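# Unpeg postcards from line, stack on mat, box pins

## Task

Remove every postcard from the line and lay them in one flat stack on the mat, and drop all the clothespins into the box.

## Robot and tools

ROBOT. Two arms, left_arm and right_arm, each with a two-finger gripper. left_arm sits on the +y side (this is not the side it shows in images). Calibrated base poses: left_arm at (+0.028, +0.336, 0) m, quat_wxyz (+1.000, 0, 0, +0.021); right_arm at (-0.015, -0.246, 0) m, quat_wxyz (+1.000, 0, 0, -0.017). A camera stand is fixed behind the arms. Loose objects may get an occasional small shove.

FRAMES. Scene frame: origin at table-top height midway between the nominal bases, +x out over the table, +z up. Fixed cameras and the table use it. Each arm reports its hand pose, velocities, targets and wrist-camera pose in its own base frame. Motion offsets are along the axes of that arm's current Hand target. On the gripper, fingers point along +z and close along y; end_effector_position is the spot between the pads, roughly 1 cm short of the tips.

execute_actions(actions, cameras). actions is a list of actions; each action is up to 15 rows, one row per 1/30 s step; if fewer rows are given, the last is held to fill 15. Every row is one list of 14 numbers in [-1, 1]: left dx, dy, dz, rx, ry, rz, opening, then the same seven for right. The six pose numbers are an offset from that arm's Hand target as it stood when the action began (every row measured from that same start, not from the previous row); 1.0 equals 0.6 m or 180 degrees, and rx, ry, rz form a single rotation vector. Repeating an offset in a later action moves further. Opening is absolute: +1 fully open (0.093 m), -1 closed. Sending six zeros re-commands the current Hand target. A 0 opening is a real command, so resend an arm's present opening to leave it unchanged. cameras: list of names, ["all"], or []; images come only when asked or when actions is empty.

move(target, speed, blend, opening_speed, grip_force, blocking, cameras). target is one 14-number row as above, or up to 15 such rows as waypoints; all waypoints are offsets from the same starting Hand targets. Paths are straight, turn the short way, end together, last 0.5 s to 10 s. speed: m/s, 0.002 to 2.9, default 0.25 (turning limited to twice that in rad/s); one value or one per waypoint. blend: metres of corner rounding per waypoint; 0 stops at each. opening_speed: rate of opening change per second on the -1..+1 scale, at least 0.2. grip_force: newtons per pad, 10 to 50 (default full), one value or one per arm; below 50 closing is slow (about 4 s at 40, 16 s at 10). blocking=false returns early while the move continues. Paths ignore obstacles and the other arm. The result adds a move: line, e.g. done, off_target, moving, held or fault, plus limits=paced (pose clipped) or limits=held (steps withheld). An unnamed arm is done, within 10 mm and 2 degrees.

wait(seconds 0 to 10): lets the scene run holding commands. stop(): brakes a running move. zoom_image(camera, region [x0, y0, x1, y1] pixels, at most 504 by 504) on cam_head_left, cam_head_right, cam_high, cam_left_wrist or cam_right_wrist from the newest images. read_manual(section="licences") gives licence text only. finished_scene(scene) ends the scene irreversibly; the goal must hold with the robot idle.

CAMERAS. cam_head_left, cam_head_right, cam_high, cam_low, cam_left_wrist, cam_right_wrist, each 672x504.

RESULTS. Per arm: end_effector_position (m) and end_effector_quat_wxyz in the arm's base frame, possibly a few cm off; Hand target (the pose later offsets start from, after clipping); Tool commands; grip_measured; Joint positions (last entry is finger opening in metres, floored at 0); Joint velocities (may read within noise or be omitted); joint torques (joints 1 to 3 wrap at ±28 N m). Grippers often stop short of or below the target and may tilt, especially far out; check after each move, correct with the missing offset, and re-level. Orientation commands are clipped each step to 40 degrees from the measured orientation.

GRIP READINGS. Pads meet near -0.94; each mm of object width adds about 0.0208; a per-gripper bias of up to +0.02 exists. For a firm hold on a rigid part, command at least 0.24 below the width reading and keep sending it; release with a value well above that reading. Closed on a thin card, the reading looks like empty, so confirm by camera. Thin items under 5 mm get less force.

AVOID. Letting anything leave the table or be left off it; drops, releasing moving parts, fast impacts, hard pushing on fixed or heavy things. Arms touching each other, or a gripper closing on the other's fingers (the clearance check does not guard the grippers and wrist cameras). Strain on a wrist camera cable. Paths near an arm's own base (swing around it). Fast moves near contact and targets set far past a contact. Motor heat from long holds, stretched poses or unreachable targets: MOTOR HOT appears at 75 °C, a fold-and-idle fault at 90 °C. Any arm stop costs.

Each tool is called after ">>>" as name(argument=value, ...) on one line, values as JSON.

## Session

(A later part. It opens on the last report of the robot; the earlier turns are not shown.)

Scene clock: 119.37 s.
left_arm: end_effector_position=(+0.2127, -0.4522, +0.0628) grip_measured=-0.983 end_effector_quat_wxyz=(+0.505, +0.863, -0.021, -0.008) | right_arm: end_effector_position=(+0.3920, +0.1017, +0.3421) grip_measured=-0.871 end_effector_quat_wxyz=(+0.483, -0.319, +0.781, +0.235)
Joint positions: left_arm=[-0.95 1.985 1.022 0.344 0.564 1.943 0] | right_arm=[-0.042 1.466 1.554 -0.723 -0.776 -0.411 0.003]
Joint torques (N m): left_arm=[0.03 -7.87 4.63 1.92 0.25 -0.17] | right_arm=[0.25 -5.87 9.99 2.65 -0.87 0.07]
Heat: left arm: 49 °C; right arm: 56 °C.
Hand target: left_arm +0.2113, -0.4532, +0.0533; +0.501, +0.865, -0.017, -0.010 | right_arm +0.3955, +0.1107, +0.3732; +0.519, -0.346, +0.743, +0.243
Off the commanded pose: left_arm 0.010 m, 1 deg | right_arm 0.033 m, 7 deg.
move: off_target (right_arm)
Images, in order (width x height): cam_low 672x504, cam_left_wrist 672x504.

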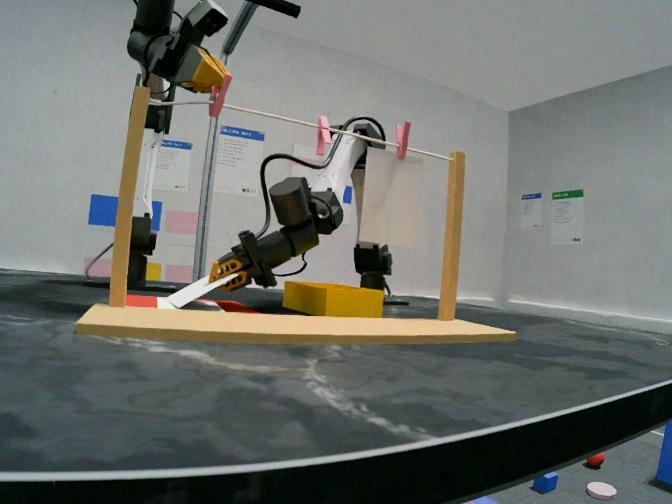

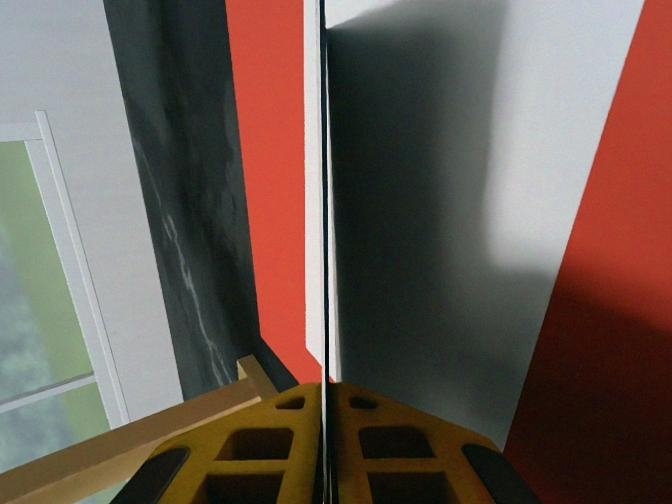

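>>> move(target=[[0,0,0,0,0,0,-0.6,0,0,0,0,0,0,-1],[0,-0.0645,-0.078,0,0,0,-0.6,0,0,0,0,0,0,-1],[0,0.108,-0.24,0,0,0,-0.6,0,0,0,0,0,0,-1],[0,0.108,-0.24,0,0,0,-0.6,0.078,0,0.028,0.261,0,0.095,-1]], speed=[0.1,0.1,0.25,0.25], opening_speed=0.8, blend=[0,0.01,0,0], cameras=["cam_low","cam_left_wrist","cam_right_wrist"])

Scene clock: 125.73 s.
left_arm: end_effector_position=(+0.2132, -0.3588, +0.1671) grip_measured=-0.602 end_effector_quat_wxyz=(+0.490, +0.871, -0.008, -0.014) | right_arm: end_effector_position=(+0.3923, +0.1066, +0.3301) grip_measured=-0.871 end_effector_quat_wxyz=(+0.575, -0.003, +0.818, -0.002)
Joint positions: left_arm=[-0.777 1.534 0.999 -0.198 0.684 2.07 0.016] | right_arm=[0.427 1.266 1.222 -0.333 0.4 0.147 0.003]
Joint torques (N m): left_arm=[0.84 -7.62 8.14 1.4 0.66 0.01] | right_arm=[0.75 -3.63 5.59 2.68 0.17 0.28]
Heat: left arm: 49 °C; right arm: 56 °C.
Hand target: left_arm +0.2152, -0.3606, +0.1811; +0.501, +0.865, -0.017, -0.010 | right_arm +0.3954, +0.1104, +0.3235; +0.573, +0.000, +0.819, +0.000
Off the commanded pose: left_arm 0.014 m, 2 deg | right_arm 0.008 m, 0 deg.
move: off_target (left_arm)
Images, in order (width x height): cam_low 672x504, cam_left_wrist 672x504, cam_right_wrist 672x504.

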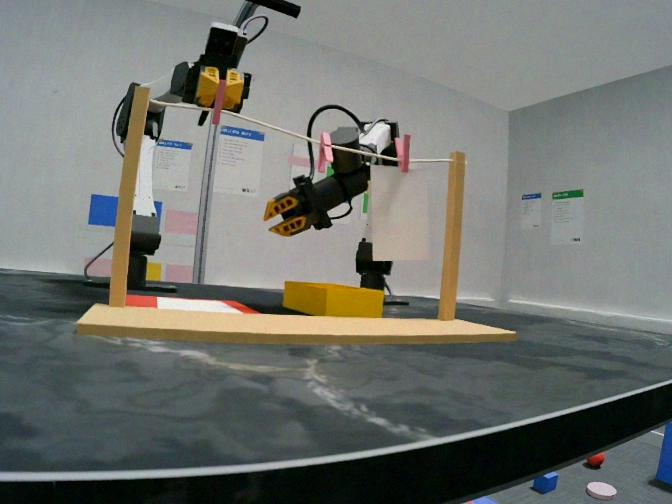

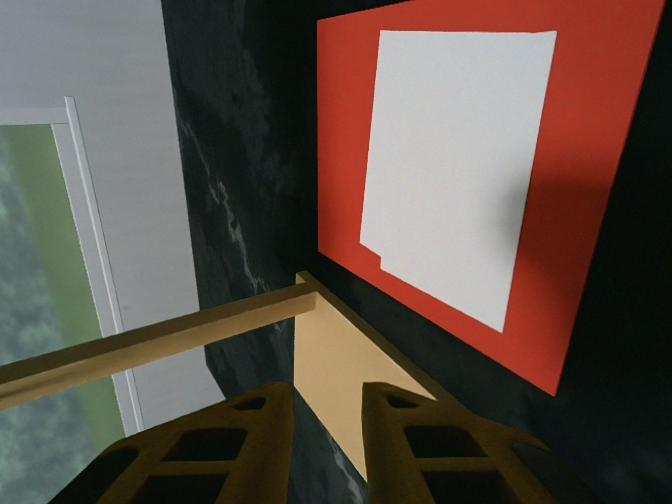

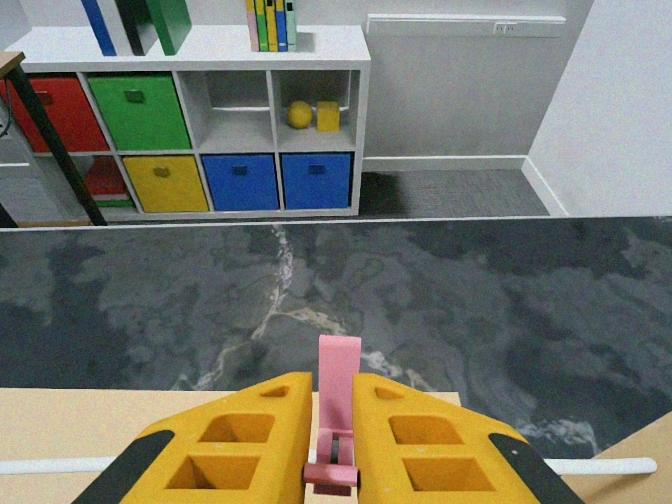

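>>> move(target=[[0,0,0,0,0,0,-0.6,0.031,0,0.011,0,0,0,-1],[0,0,0,0,0,0,-0.6,0.031,0,0.011,0,0,0,0.3],[0,0,0,0,0,0,-0.6,-0.03,0,-0.12,0,0,0,0.3]], opening_speed=1.2)

>>> move(target=[0,0,0,0,0,0,-0.6,-0.02,0.45,0,0,0,0,0.3], speed=0.3, cameras=["cam_low","cam_right_wrist","cam_high"])

Scene clock: 130.57 s.
left_arm: end_effector_position=(+0.2132, -0.3588, +0.1671) grip_measured=-0.602 end_effector_quat_wxyz=(+0.490, +0.871, -0.008, -0.014) | right_arm: end_effector_position=(+0.3337, +0.1098, +0.3573) grip_measured=+0.298 end_effector_quat_wxyz=(+0.568, -0.007, +0.823, -0.002)
Joint positions: left_arm=[-0.777 1.534 0.999 -0.198 0.684 2.07 0.016] | right_arm=[0.555 1.125 1.272 -0.566 0.512 0.202 0.06]
Joint torques (N m): left_arm=[0.92 -7.71 8.29 1.42 0.63 -0.01] | right_arm=[0.47 -2.61 8.08 2.35 0.22 0.27]
Heat: left arm: 50 °C; right arm: 56 °C.
Hand target: left_arm +0.2152, -0.3606, +0.1811; +0.501, +0.865, -0.017, -0.010 | right_arm +0.3339, +0.1104, +0.3651; +0.573, +0.000, +0.819, +0.000
Off the commanded pose: left_arm 0.014 m, 2 deg | right_arm 0.008 m, 1 deg.
move: off_target (left_arm)

Scene clock: 131.53 s.
left_arm: end_effector_position=(+0.2132, -0.3588, +0.1671) grip_measured=-0.602 end_effector_quat_wxyz=(+0.490, +0.871, -0.008, -0.014) | right_arm: end_effector_position=(+0.3347, +0.2571, +0.3537) grip_measured=+0.298 end_effector_quat_wxyz=(+0.565, -0.046, +0.824, +0.014)
Joint positions: left_arm=[-0.777 1.534 0.999 -0.198 0.684 2.07 0.016] | right_arm=[0.942 1.489 1.553 -0.6 0.787 0.367 0.06]
Joint torques (N m): left_arm=[0.99 -7.68 8.02 1.4 0.62 -0.04] | right_arm=[-0.61 -8.32 5.67 2.12 0.26 0.15]
Heat: left arm: 50 °C; right arm: 56 °C.
Hand target: left_arm +0.2152, -0.3606, +0.1811; +0.501, +0.865, -0.017, -0.010 | right_arm +0.3330, +0.2504, +0.3585; +0.569, -0.041, +0.822, +0.014 (not the last commanded pose)
Off the commanded pose: left_arm 0.014 m, 2 deg | right_arm 0.125 m, 6 deg.
move: held (right_arm; a check stopped the path), off_target (left_arm); limits=held
pose unreachable (right arm): on one or more control steps of this call, first in action 0 (counted from 0), this arm could not follow its commanded pose, so it was not sent that pose on those steps. It may still have moved: this result reports where it is.
cause: moving toward the commanded pose would bring a part of the arm too close to another arm (this arm's fingers and the left arm's wrist (the part past joint 4), at the place that arm is still heading or pushing toward).
Images, in order (width x height): cam_high 672x504, cam_low 672x504, cam_right_wrist 672x504.

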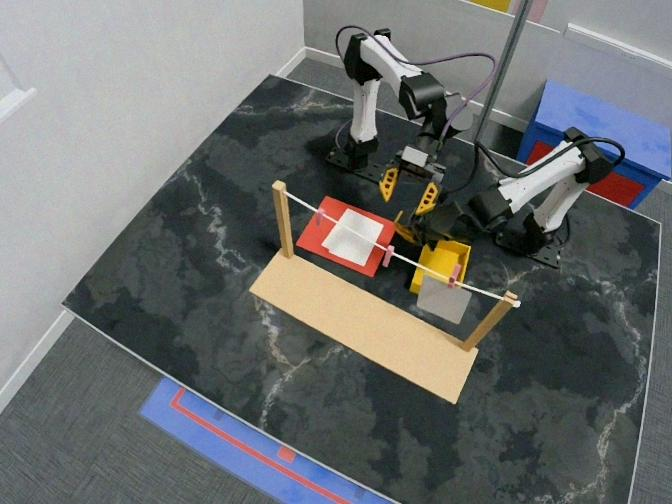

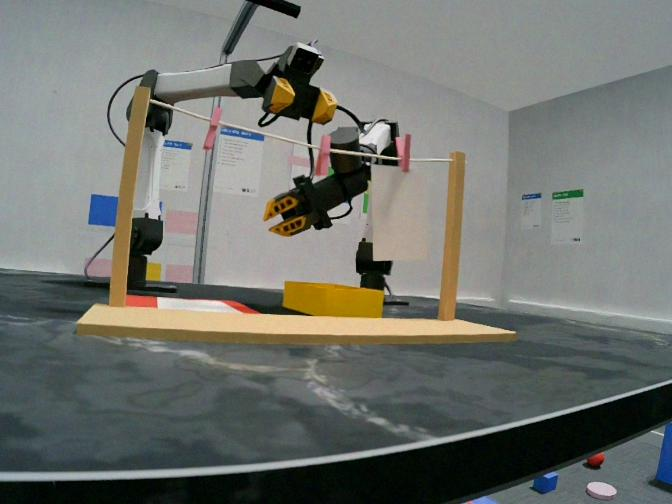

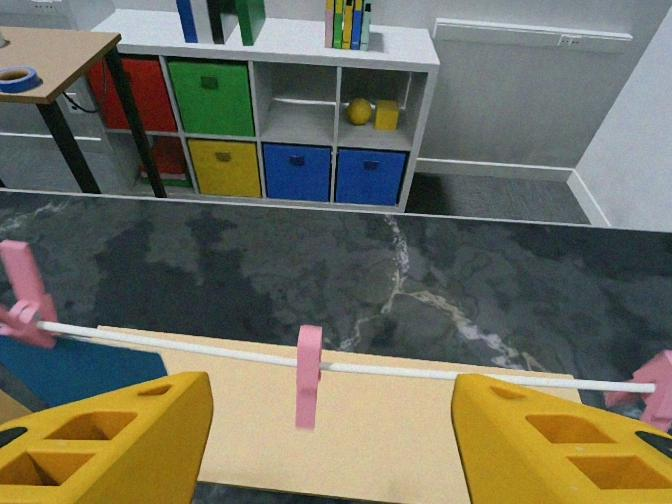

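>>> move(target=[[0,0,0,0,0,0,-0.6,0.115,-0.333,-0.123,0,0,0,0.3],[-0.099,0.177,-0.308,-0.432,0.36,-0.602,0.3,0.115,-0.333,-0.123,0,0,0,0.3],[0.165,0.138,-0.376,-0.432,0.36,-0.602,0.3,0.115,-0.333,-0.123,0,0,0,0.3]], speed=[0.4,0.45,0.25], cameras=["cam_low","cam_right_wrist","cam_left_wrist"])

Scene clock: 143.73 s.
left_arm: end_effector_position=(+0.3219, -0.2146, +0.3593) grip_measured=+0.297 end_effector_quat_wxyz=(+0.567, +0.005, +0.823, +0.011) | right_arm: end_effector_position=(+0.2547, +0.0418, +0.3335) grip_measured=+0.298 end_effector_quat_wxyz=(+0.579, -0.036, +0.814, +0.015)
Joint positions: left_arm=[-0.921 1.391 1.499 -0.679 -0.851 -0.424 0.059] | right_arm=[0.31 0.69 1.002 -0.656 0.226 0.062 0.06]
Joint torques (N m): left_arm=[1.11 -7.75 5.04 1.91 -0.24 0.02] | right_arm=[-0.76 1.21 4.88 2.46 -0.09 0.11]
Heat: left arm: 50 °C; right arm: 55 °C.
Hand target: left_arm +0.3203, -0.2103, +0.3653; +0.573, +0.000, +0.819, +0.000 | right_arm +0.2565, +0.0427, +0.3248; +0.569, -0.041, +0.821, +0.014
Off the commanded pose: left_arm 0.007 m, 2 deg | right_arm 0.009 m, 2 deg.
move: done; target 2's new opening was sent with left_arm's hand 0.002 m and 5 deg from that target
Images, in order (width x height): cam_low 672x504, cam_left_wrist 672x504, cam_right_wrist 672x504.

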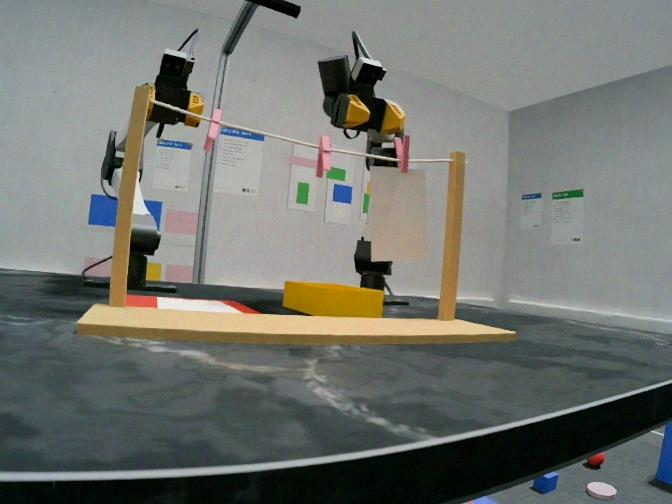

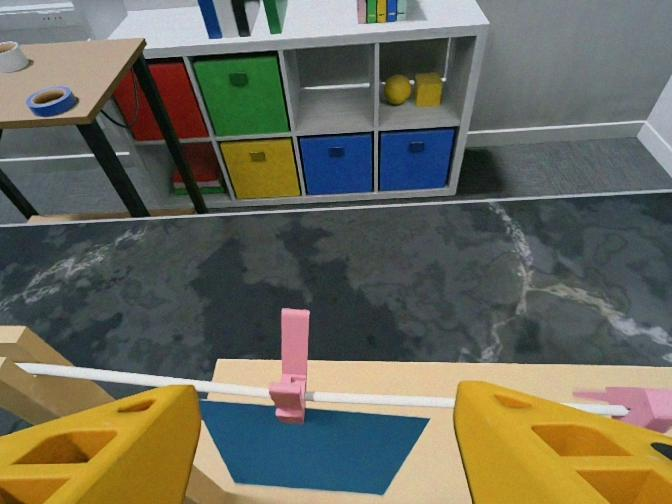

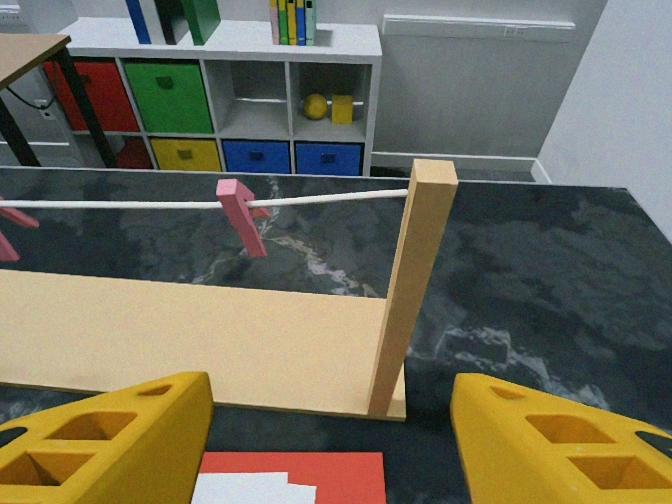

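>>> move(target=[[0.074,0.026,0.027,0,0,0,0.3,0,0,0,0,0,0,0.3],[0.045,0.026,0.105,0,0,0,0.3,0,0,0,0,0,0,0.3]], speed=[0.2,0.12], cameras=["cam_low","cam_left_wrist"])

Scene clock: 146.67 s.
left_arm: end_effector_position=(+0.3640, -0.1907, +0.3082) grip_measured=+0.297 end_effector_quat_wxyz=(+0.565, +0.004, +0.825, +0.011) | right_arm: end_effector_position=(+0.2547, +0.0418, +0.3335) grip_measured=+0.298 end_effector_quat_wxyz=(+0.579, -0.036, +0.814, +0.015)
Joint positions: left_arm=[-0.75 1.371 1.258 -0.38 -0.7 -0.309 0.059] | right_arm=[0.31 0.69 1.002 -0.656 0.226 0.062 0.06]
Joint torques (N m): left_arm=[0.98 -4.23 8.68 2.12 -0.12 0.02] | right_arm=[-0.79 1.24 4.88 2.46 -0.07 0.11]
Heat: left arm: 49 °C; right arm: 54 °C.
Hand target: left_arm +0.3702, -0.1948, +0.3183; +0.573, +0.000, +0.819, +0.000 | right_arm +0.2565, +0.0427, +0.3248; +0.569, -0.041, +0.821, +0.014
Off the commanded pose: left_arm 0.013 m, 2 deg | right_arm 0.009 m, 2 deg.
move: off_target (left_arm)
Images, in order (width x height): cam_low 672x504, cam_left_wrist 672x504.

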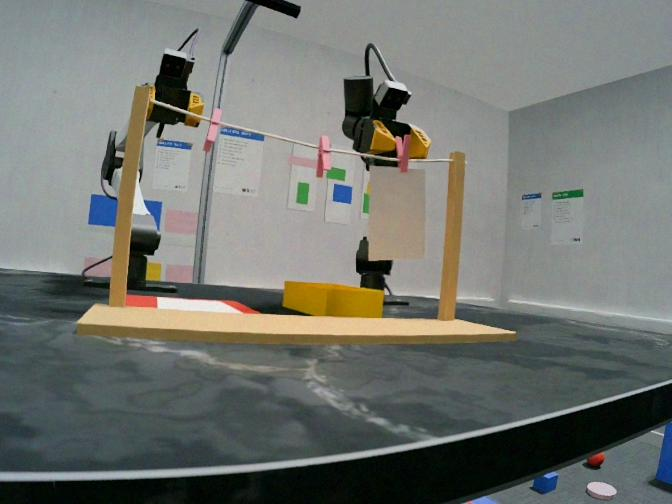

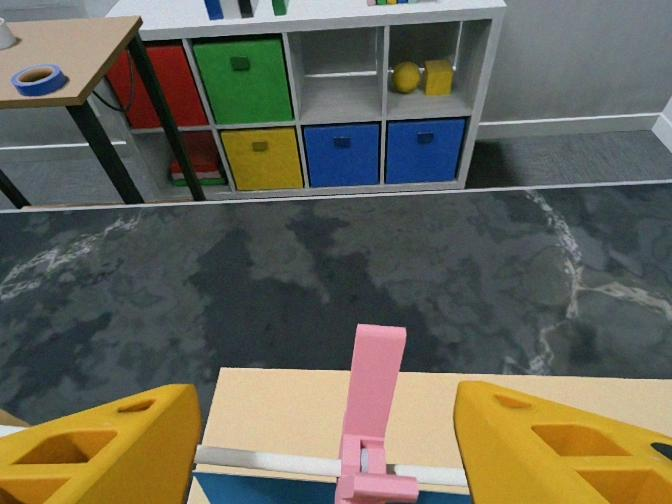

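>>> move(target=[[0,-0.016,0.007,0,0,0,0.3,0,0,0,0,0,0,0.3],[0,-0.016,0.007,0,0,0,-1,0,0,0,0,0,0,0.3],[-0.078,-0.016,-0.021,0,0,0,-1,0,0,0,0,0,0,0.3],[-0.078,-0.016,-0.021,0.261,0,0.095,-1,0,0,0,0,0,0,0.3]], speed=[0.15,0.1,0.1,0.3], opening_speed=1, cameras=["cam_low","cam_left_wrist","cam_right_wrist"])

Scene clock: 152.80 s.
left_arm: end_effector_position=(+0.3697, -0.2006, +0.3438) grip_measured=-0.866 end_effector_quat_wxyz=(+0.494, +0.334, +0.767, -0.238) | right_arm: end_effector_position=(+0.2547, +0.0418, +0.3335) grip_measured=+0.298 end_effector_quat_wxyz=(+0.579, -0.036, +0.814, +0.015)
Joint positions: left_arm=[-0.302 1.395 1.443 -0.522 0.507 0.207 0.004] | right_arm=[0.31 0.69 1.002 -0.656 0.226 0.062 0.06]
Joint torques (N m): left_arm=[0.85 -4.85 9.52 2.25 0.58 0.12] | right_arm=[-0.79 1.24 4.85 2.47 -0.08 0.11]
Heat: left arm: 49 °C; right arm: 54 °C.
Hand target: left_arm +0.3744, -0.2044, +0.3667; +0.520, +0.346, +0.743, -0.242 | right_arm +0.2565, +0.0427, +0.3248; +0.569, -0.041, +0.821, +0.014
Off the commanded pose: left_arm 0.024 m, 4 deg | right_arm 0.009 m, 2 deg.
move: off_target (left_arm); target 2's new opening was sent with left_arm's hand 0.014 m and 2 deg from that target
Images, in order (width x height): cam_low 672x504, cam_left_wrist 672x504, cam_right_wrist 672x504.

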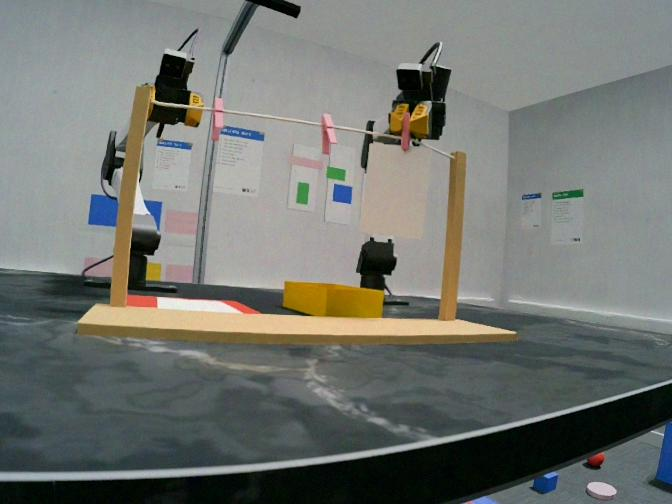

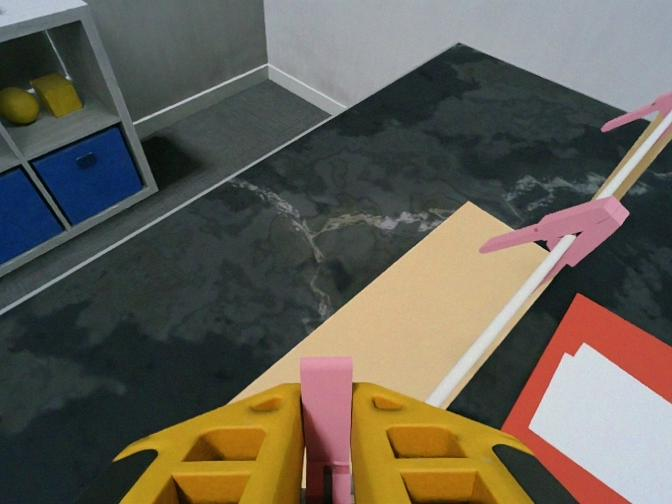

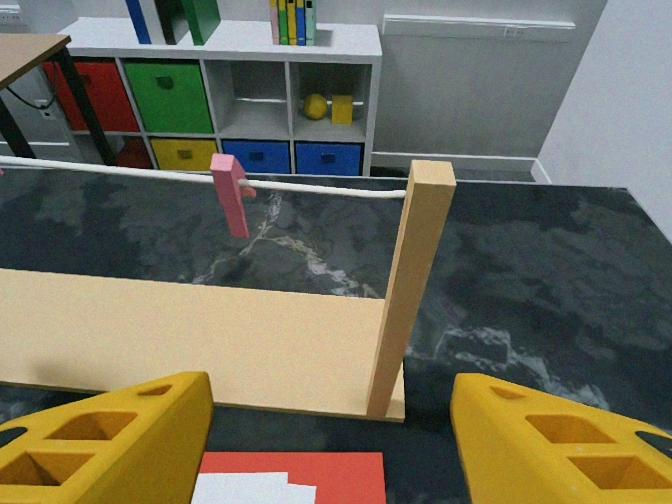

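>>> move(target=[0,0,0,0,0,0,-1,0.082,0.480,0.210,-0.231,-0.112,-0.035,0.15], cameras=["cam_low","cam_right_wrist"])

Scene clock: 157.17 s.
left_arm: end_effector_position=(+0.3696, -0.2006, +0.3438) grip_measured=-0.866 end_effector_quat_wxyz=(+0.494, +0.335, +0.767, -0.238) | right_arm: end_effector_position=(+0.3315, +0.3277, +0.2169) grip_measured=+0.152 end_effector_quat_wxyz=(+0.641, -0.276, +0.663, +0.270)
Joint positions: left_arm=[-0.302 1.395 1.443 -0.522 0.507 0.208 0.004] | right_arm=[0.772 1.584 0.691 0.861 -0.021 0.004 0.052]
Joint torques (N m): left_arm=[0.91 -4.78 9.54 2.27 0.56 0.12] | right_arm=[0.42 -5.82 8.08 2.67 -0.15 0.11]
Heat: left arm: 49 °C; right arm: 54 °C.
Hand target: left_arm +0.3744, -0.2044, +0.3667; +0.520, +0.346, +0.743, -0.242 | right_arm +0.3329, +0.3358, +0.2274; +0.649, -0.280, +0.650, +0.279
Off the commanded pose: left_arm 0.024 m, 4 deg | right_arm 0.013 m, 2 deg.
move: off_target (left_arm, right_arm)
Images, in order (width x height): cam_low 672x504, cam_right_wrist 672x504.

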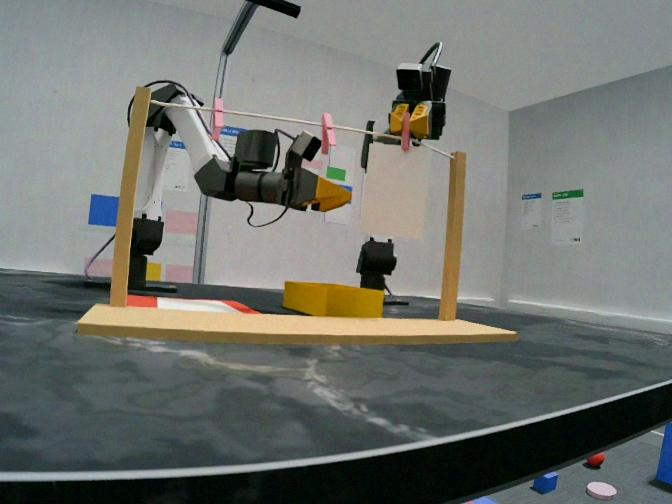

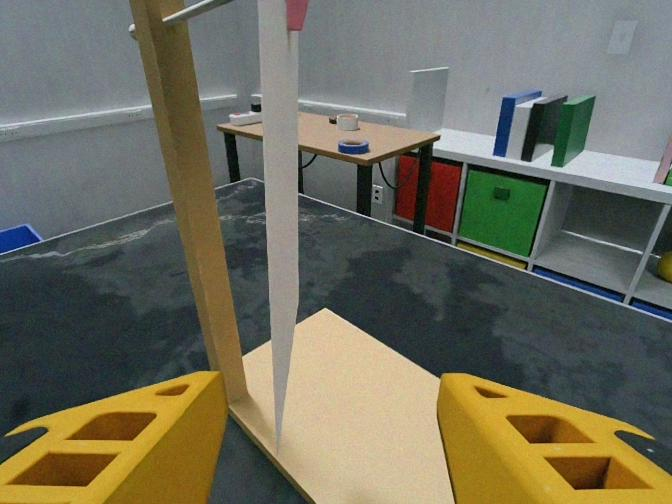

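>>> move(target=[[0,0,0,0,0,0,-1,0,0.027,0,0,0,0,0.15],[0,0,0,0,0,0,-1,0,0.027,0.132,0,0,0,0.15],[0,0,0,0,0,0,-1,0,0.027,0.132,0,0,0,-1]], speed=0.2, cameras=["cam_right_wrist","cam_head_right"])

Scene clock: 162.37 s.
left_arm: end_effector_position=(+0.3695, -0.2006, +0.3435) grip_measured=-0.866 end_effector_quat_wxyz=(+0.493, +0.335, +0.767, -0.237) | right_arm: end_effector_position=(+0.3717, +0.3992, +0.2216) grip_measured=-0.978 end_effector_quat_wxyz=(+0.645, -0.280, +0.654, +0.279)
Joint positions: left_arm=[-0.302 1.395 1.443 -0.524 0.507 0.209 0.004] | right_arm=[0.825 1.857 1.019 0.825 0.013 0.004 0]
Joint torques (N m): left_arm=[0.84 -4.82 9.48 2.28 0.6 0.09] | right_arm=[0.1 -8.51 8.39 2.5 0.01 0.13]
Heat: left arm: 49 °C; right arm: 54 °C.
Hand target: left_arm +0.3744, -0.2044, +0.3667; +0.520, +0.346, +0.743, -0.242 | right_arm +0.3756, +0.4045, +0.2272; +0.649, -0.280, +0.650, +0.279
Off the commanded pose: left_arm 0.024 m, 4 deg | right_arm 0.009 m, 1 deg.
move: off_target (left_arm)
Images, in order (width x height): cam_head_right 672x504, cam_right_wrist 672x504.

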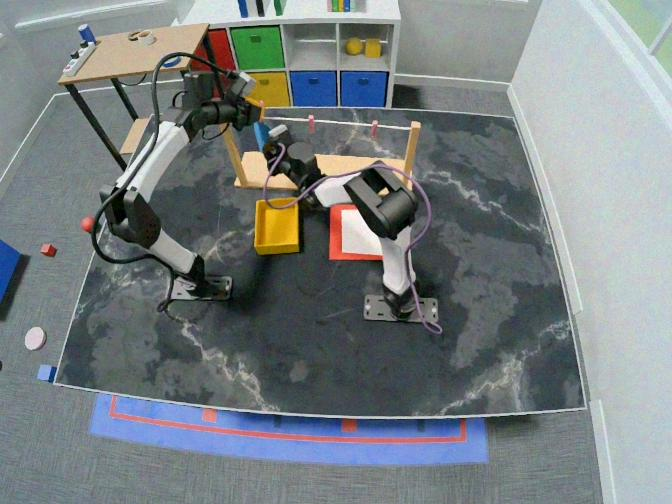

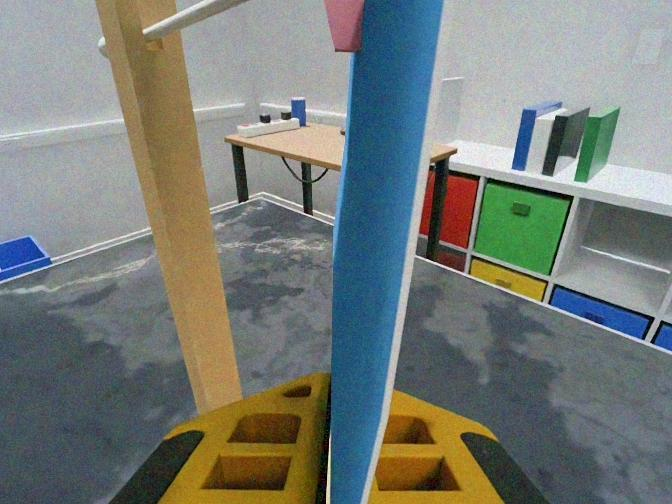

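>>> move(target=[0,0,0,0,0,0,-1,0.092,0,0,0,0,0,-1], speed=0.15, cameras=["cam_right_wrist","cam_left_wrist"])

Scene clock: 164.17 s.
left_arm: end_effector_position=(+0.3698, -0.1997, +0.3443) grip_measured=-0.866 end_effector_quat_wxyz=(+0.494, +0.335, +0.767, -0.237) | right_arm: end_effector_position=(+0.3767, +0.4045, +0.1756) grip_measured=-0.978 end_effector_quat_wxyz=(+0.649, -0.278, +0.650, +0.280)
Joint positions: left_arm=[-0.299 1.395 1.446 -0.526 0.507 0.21 0.004] | right_arm=[0.825 2.004 0.985 1.019 0.013 0.004 0]
Joint torques (N m): left_arm=[0.59 -4.81 9.31 2.32 0.57 0.09] | right_arm=[0.08 -9.84 4.75 2.74 0.01 0.12]
Heat: left arm: 49 °C; right arm: 54 °C.
Hand target: left_arm +0.3744, -0.2043, +0.3667; +0.520, +0.346, +0.743, -0.242 | right_arm +0.3755, +0.4044, +0.1721; +0.649, -0.280, +0.650, +0.279
Off the commanded pose: left_arm 0.023 m, 4 deg | right_arm 0.004 m, 0 deg.
move: off_target (left_arm)
Images, in order (width x height): cam_left_wrist 672x504, cam_right_wrist 672x504.

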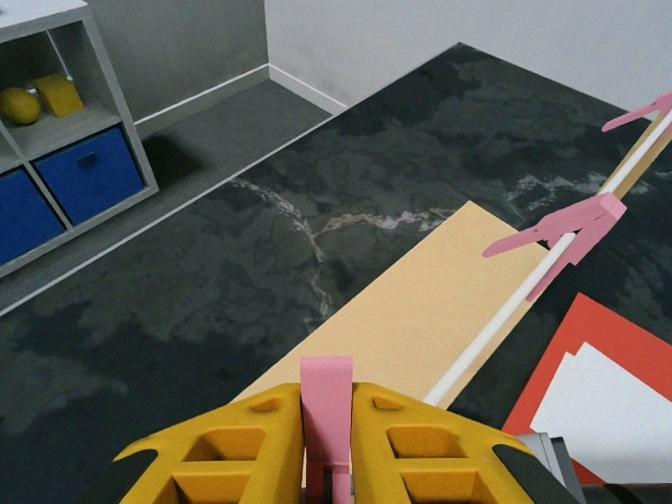

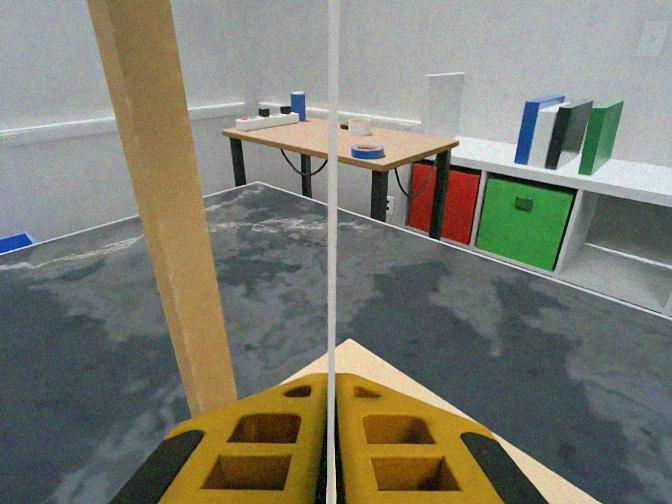

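>>> move(target=[[0,0,0,0,0,0,-1,0,0,-0.217,0,0,0,-1],[0,0,0,0,0,0,-1,-0.0133,-0.27,-0.546,-0.324,-0.072,-0.526,-1]], speed=0.3, cameras=["all"])

Scene clock: 170.60 s.
left_arm: end_effector_position=(+0.3698, -0.1997, +0.3443) grip_measured=-0.866 end_effector_quat_wxyz=(+0.494, +0.335, +0.767, -0.237) | right_arm: end_effector_position=(+0.2728, +0.0550, +0.1788) grip_measured=-0.979 end_effector_quat_wxyz=(+0.681, -0.696, +0.121, -0.192)
Joint positions: left_arm=[-0.299 1.395 1.446 -0.526 0.507 0.21 0.004] | right_arm=[-0.451 1.366 0.382 0.674 -1.575 -1.984 0]
Joint torques (N m): left_arm=[0.91 -4.85 9.36 2.35 0.61 0.09] | right_arm=[-0.66 -5.24 3.85 1.72 -0.32 0.16]
Heat: left arm: 51 °C; right arm: 53 °C.
Hand target: left_arm +0.3744, -0.2043, +0.3667; +0.520, +0.346, +0.743, -0.242 | right_arm +0.2680, +0.0552, +0.1806; +0.500, -0.866, -0.015, +0.009
Off the commanded pose: left_arm 0.023 m, 4 deg | right_arm 0.005 m, 40 deg.
joint sent to its limit (right arm) — joint 5 (wrist yaw), lower limit. The joint targets are off in orientation, not in position.
move: off_target (left_arm, right_arm); limits=paced

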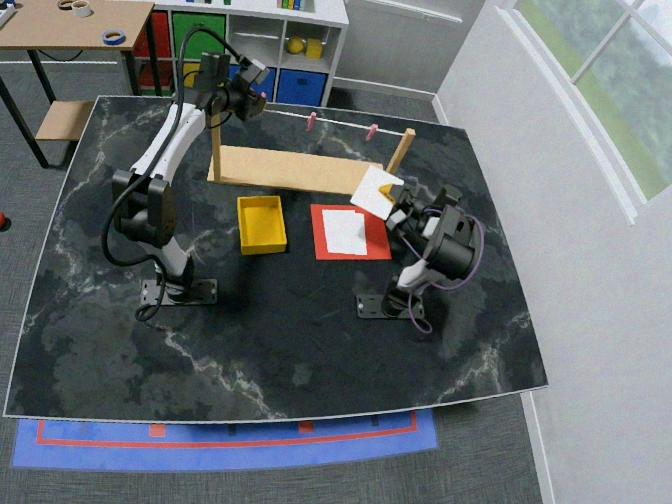

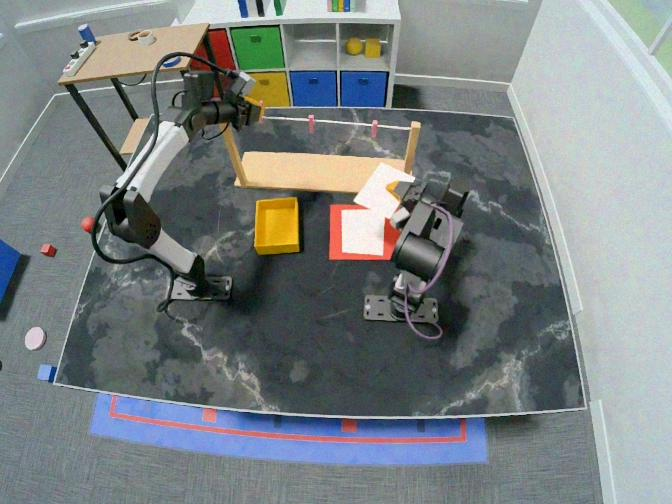

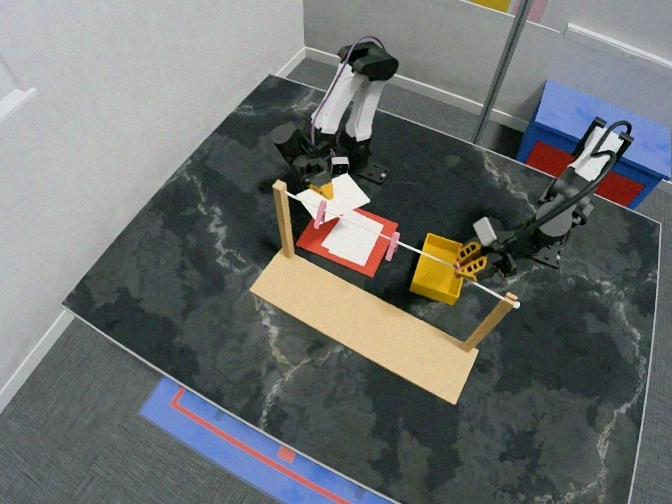

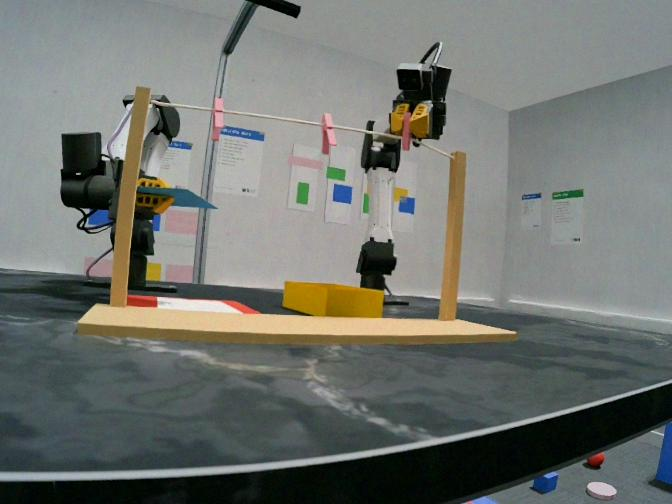

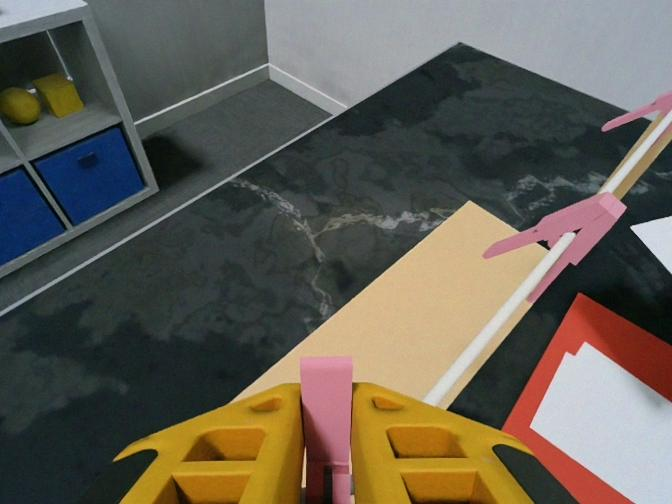

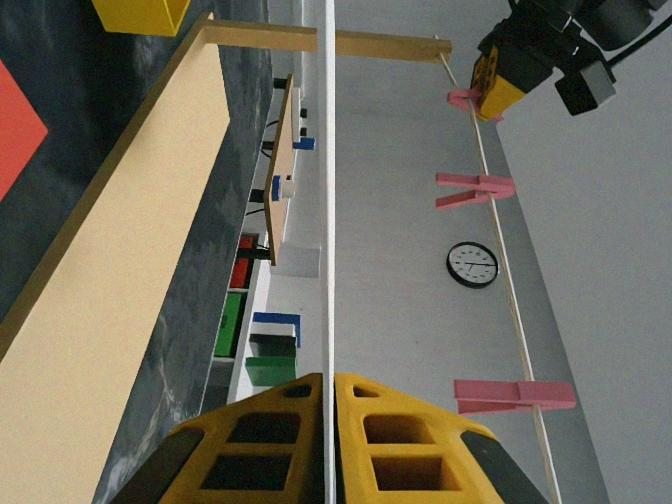

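>>> move(target=[0,0,0,0,0,0,-1,0,0,0,-0.079,0.198,0.153,-1], speed=0.3, cameras=["cam_head_right","cam_low"])

Scene clock: 176.47 s.
left_arm: end_effector_position=(+0.3698, -0.1997, +0.3443) grip_measured=-0.866 end_effector_quat_wxyz=(+0.494, +0.335, +0.767, -0.237) | right_arm: end_effector_position=(+0.2642, +0.0562, +0.1717) grip_measured=-0.979 end_effector_quat_wxyz=(-0.349, +0.818, -0.427, +0.166)
Joint positions: left_arm=[-0.299 1.395 1.446 -0.526 0.507 0.21 0.004] | right_arm=[-0.095 0.98 0.805 -0.752 -0.501 -2.103 0]
Joint torques (N m): left_arm=[0.88 -4.77 9.37 2.33 0.59 0.08] | right_arm=[0.62 -1.16 8.72 1.51 -0.1 0.16]
Heat: left arm: 52 °C; right arm: 53 °C.
Hand target: left_arm +0.3744, -0.2043, +0.3667; +0.520, +0.346, +0.743, -0.242 | right_arm +0.2680, +0.0551, +0.1806; -0.357, +0.860, -0.338, +0.138
Off the commanded pose: left_arm 0.023 m, 4 deg | right_arm 0.010 m, 12 deg.
joint sent to its limit (right arm) — joint 6 (wrist roll), lower limit. The joint targets are off in orientation, not in position.
move: off_target (left_arm, right_arm)
Images, in order (width x height): cam_head_right 672x504, cam_low 672x504.

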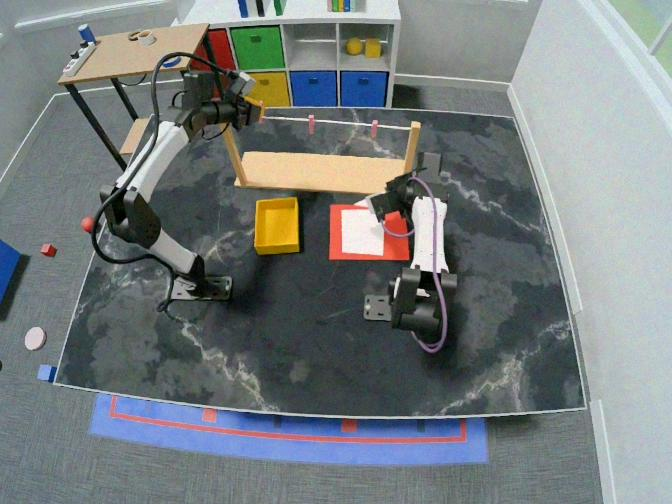

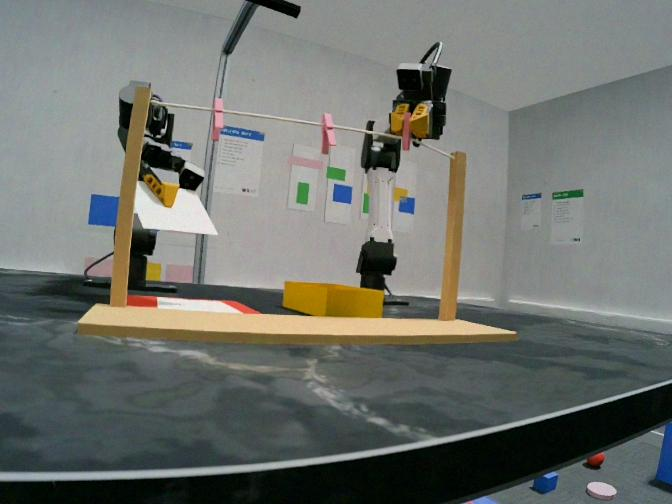

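>>> move(target=[0,0,0,0,0,0,-1,0,0,0,0,-0.136,-0.137,-1], speed=0.3, cameras=["cam_head_right","cam_low"])

Scene clock: 179.37 s.
left_arm: end_effector_position=(+0.3698, -0.1997, +0.3443) grip_measured=-0.866 end_effector_quat_wxyz=(+0.494, +0.335, +0.767, -0.237) | right_arm: end_effector_position=(+0.2641, +0.0561, +0.1716) grip_measured=-0.979 end_effector_quat_wxyz=(-0.349, +0.818, -0.427, +0.166)
Joint positions: left_arm=[-0.299 1.395 1.446 -0.526 0.507 0.21 0.004] | right_arm=[-0.095 0.98 0.805 -0.752 -0.501 -2.103 0]
Joint torques (N m): left_arm=[0.8 -4.67 9.46 2.29 0.63 0.13] | right_arm=[-0.57 -1.69 7.86 1.71 -0.36 0.17]
Heat: left arm: 53 °C; right arm: 53 °C.
Hand target: left_arm +0.3744, -0.2043, +0.3667; +0.520, +0.346, +0.743, -0.242 | right_arm +0.2680, +0.0551, +0.1807; -0.381, +0.916, -0.118, +0.047
Off the commanded pose: left_arm 0.023 m, 4 deg | right_arm 0.010 m, 46 deg; orientation clipped.
joint sent to its limit (right arm) — joint 6 (wrist roll), lower limit. The joint targets are off in orientation, not in position.
move: off_target (left_arm, right_arm); limits=paced
Images, in order (width x height): cam_head_right 672x504, cam_low 672x504.

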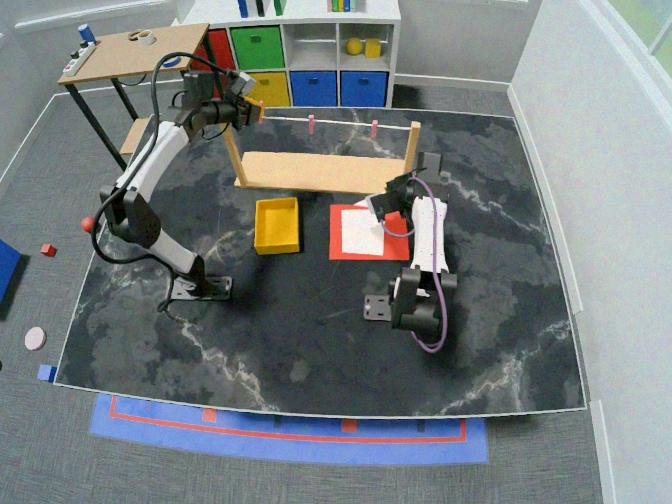

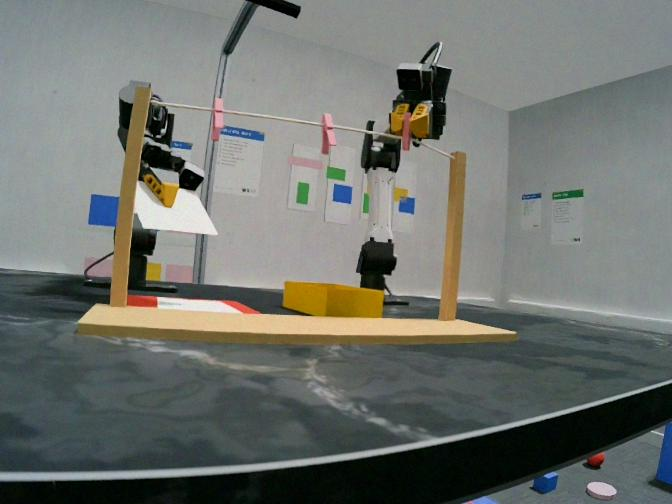

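>>> move(target=[[0,0,0,0,0,0,-1,0,0,0,0,0,0.45,-1],[0,0,0,0,0,0,-1,0,0,0,0,0,0.95,-1]], speed=0.4, cameras=["cam_head_right","cam_low"])

Scene clock: 185.57 s.
left_arm: end_effector_position=(+0.3698, -0.1997, +0.3443) grip_measured=-0.866 end_effector_quat_wxyz=(+0.494, +0.335, +0.767, -0.237) | right_arm: end_effector_position=(+0.2614, +0.0569, +0.1732) grip_measured=-0.979 end_effector_quat_wxyz=(+0.065, +0.047, +0.923, +0.377)
Joint positions: left_arm=[-0.299 1.395 1.446 -0.526 0.507 0.21 0.004] | right_arm=[-0.247 1.466 1.188 -1.318 -0.784 -0.156 0]
Joint torques (N m): left_arm=[0.68 -4.72 9.39 2.34 0.58 0.09] | right_arm=[-0.29 -4.9 7.65 0.38 -0.47 0.21]
Heat: left arm: 54 °C; right arm: 54 °C.
Hand target: left_arm +0.3744, -0.2043, +0.3667; +0.520, +0.346, +0.743, -0.242 | right_arm +0.2680, +0.0551, +0.1806; +0.077, +0.046, +0.922, +0.376
Off the commanded pose: left_arm 0.023 m, 4 deg | right_arm 0.010 m, 1 deg.
move: off_target (left_arm)
Images, in order (width x height): cam_head_right 672x504, cam_low 672x504.

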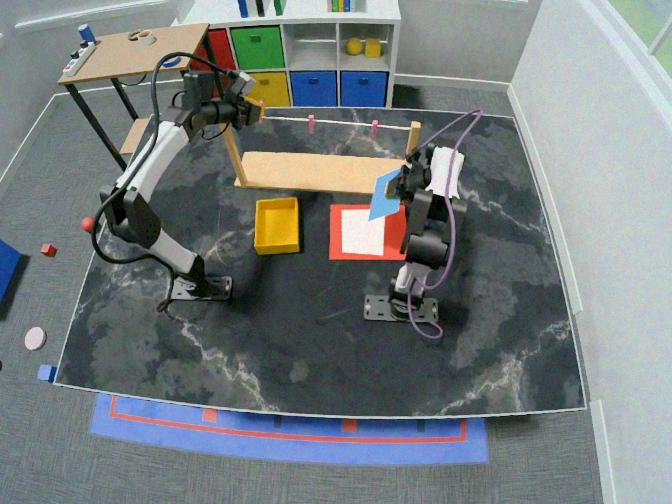

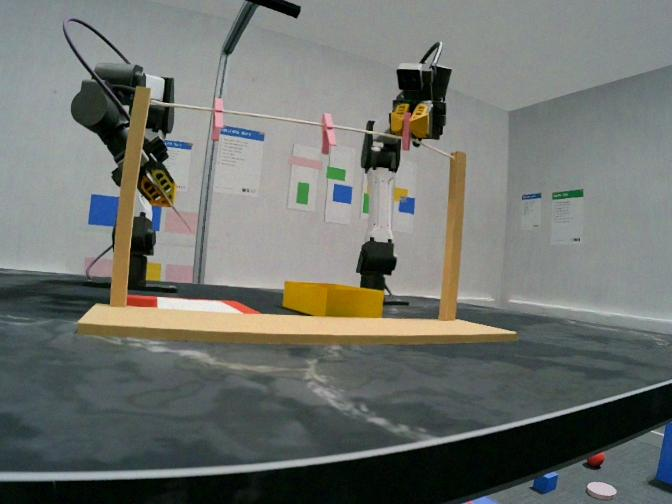

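>>> move(target=[[0,0,0,0,0,0,-1,0.006,-0.153,0.142,-0.07,0.0654,-0.009,-1]], speed=0.15, cameras=["cam_head_right","cam_low","cam_head_left"])

Scene clock: 189.10 s.
left_arm: end_effector_position=(+0.3698, -0.1997, +0.3443) grip_measured=-0.866 end_effector_quat_wxyz=(+0.494, +0.335, +0.767, -0.237) | right_arm: end_effector_position=(+0.2715, +0.0506, +0.0550) grip_measured=-0.979 end_effector_quat_wxyz=(-0.019, -0.012, +0.881, +0.473)
Joint positions: left_arm=[-0.299 1.395 1.446 -0.526 0.507 0.21 0.004] | right_arm=[-0.311 1.966 1.117 -1.218 -0.893 -0.58 0]
Joint torques (N m): left_arm=[0.9 -4.71 9.43 2.31 0.64 0.09] | right_arm=[-0.75 -7.53 4.66 -0.59 -0.55 0.07]
Heat: left arm: 55 °C; right arm: 54 °C.
Hand target: left_arm +0.3744, -0.2043, +0.3667; +0.520, +0.346, +0.743, -0.242 | right_arm +0.2770, +0.0487, +0.0558; -0.008, -0.015, +0.879, +0.477
Off the commanded pose: left_arm 0.023 m, 4 deg | right_arm 0.006 m, 1 deg.
move: off_target (left_arm)
Images, in order (width x height): cam_head_left 672x504, cam_head_right 672x504, cam_low 672x504.

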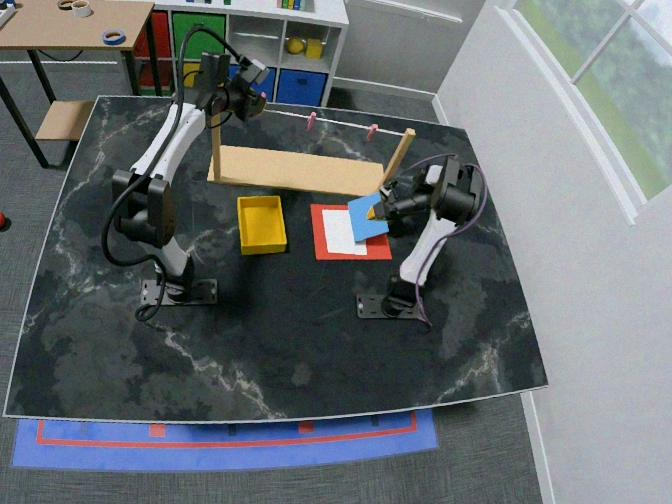

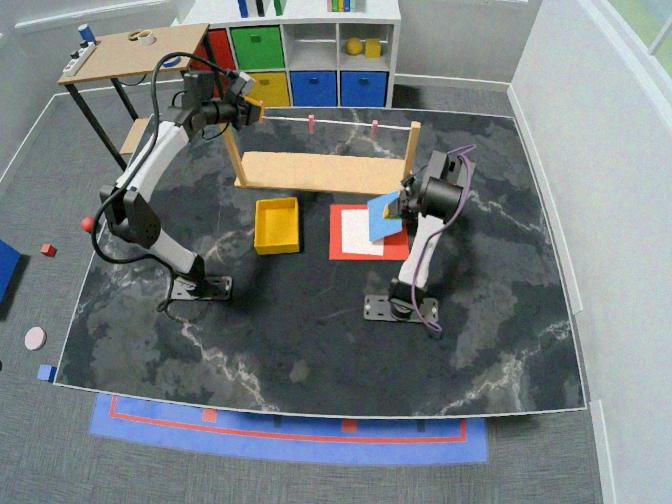

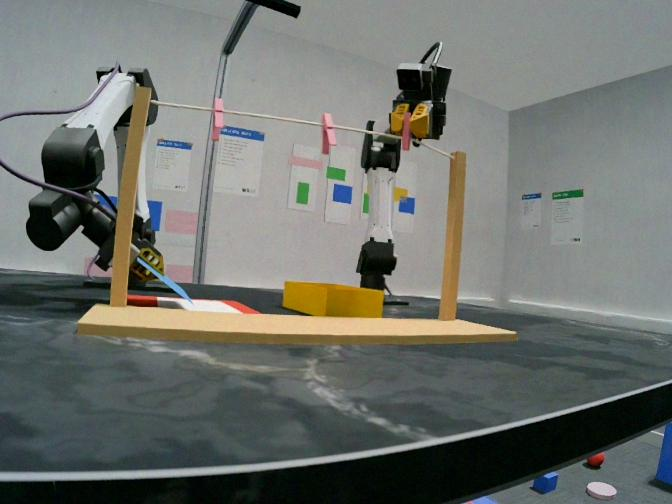

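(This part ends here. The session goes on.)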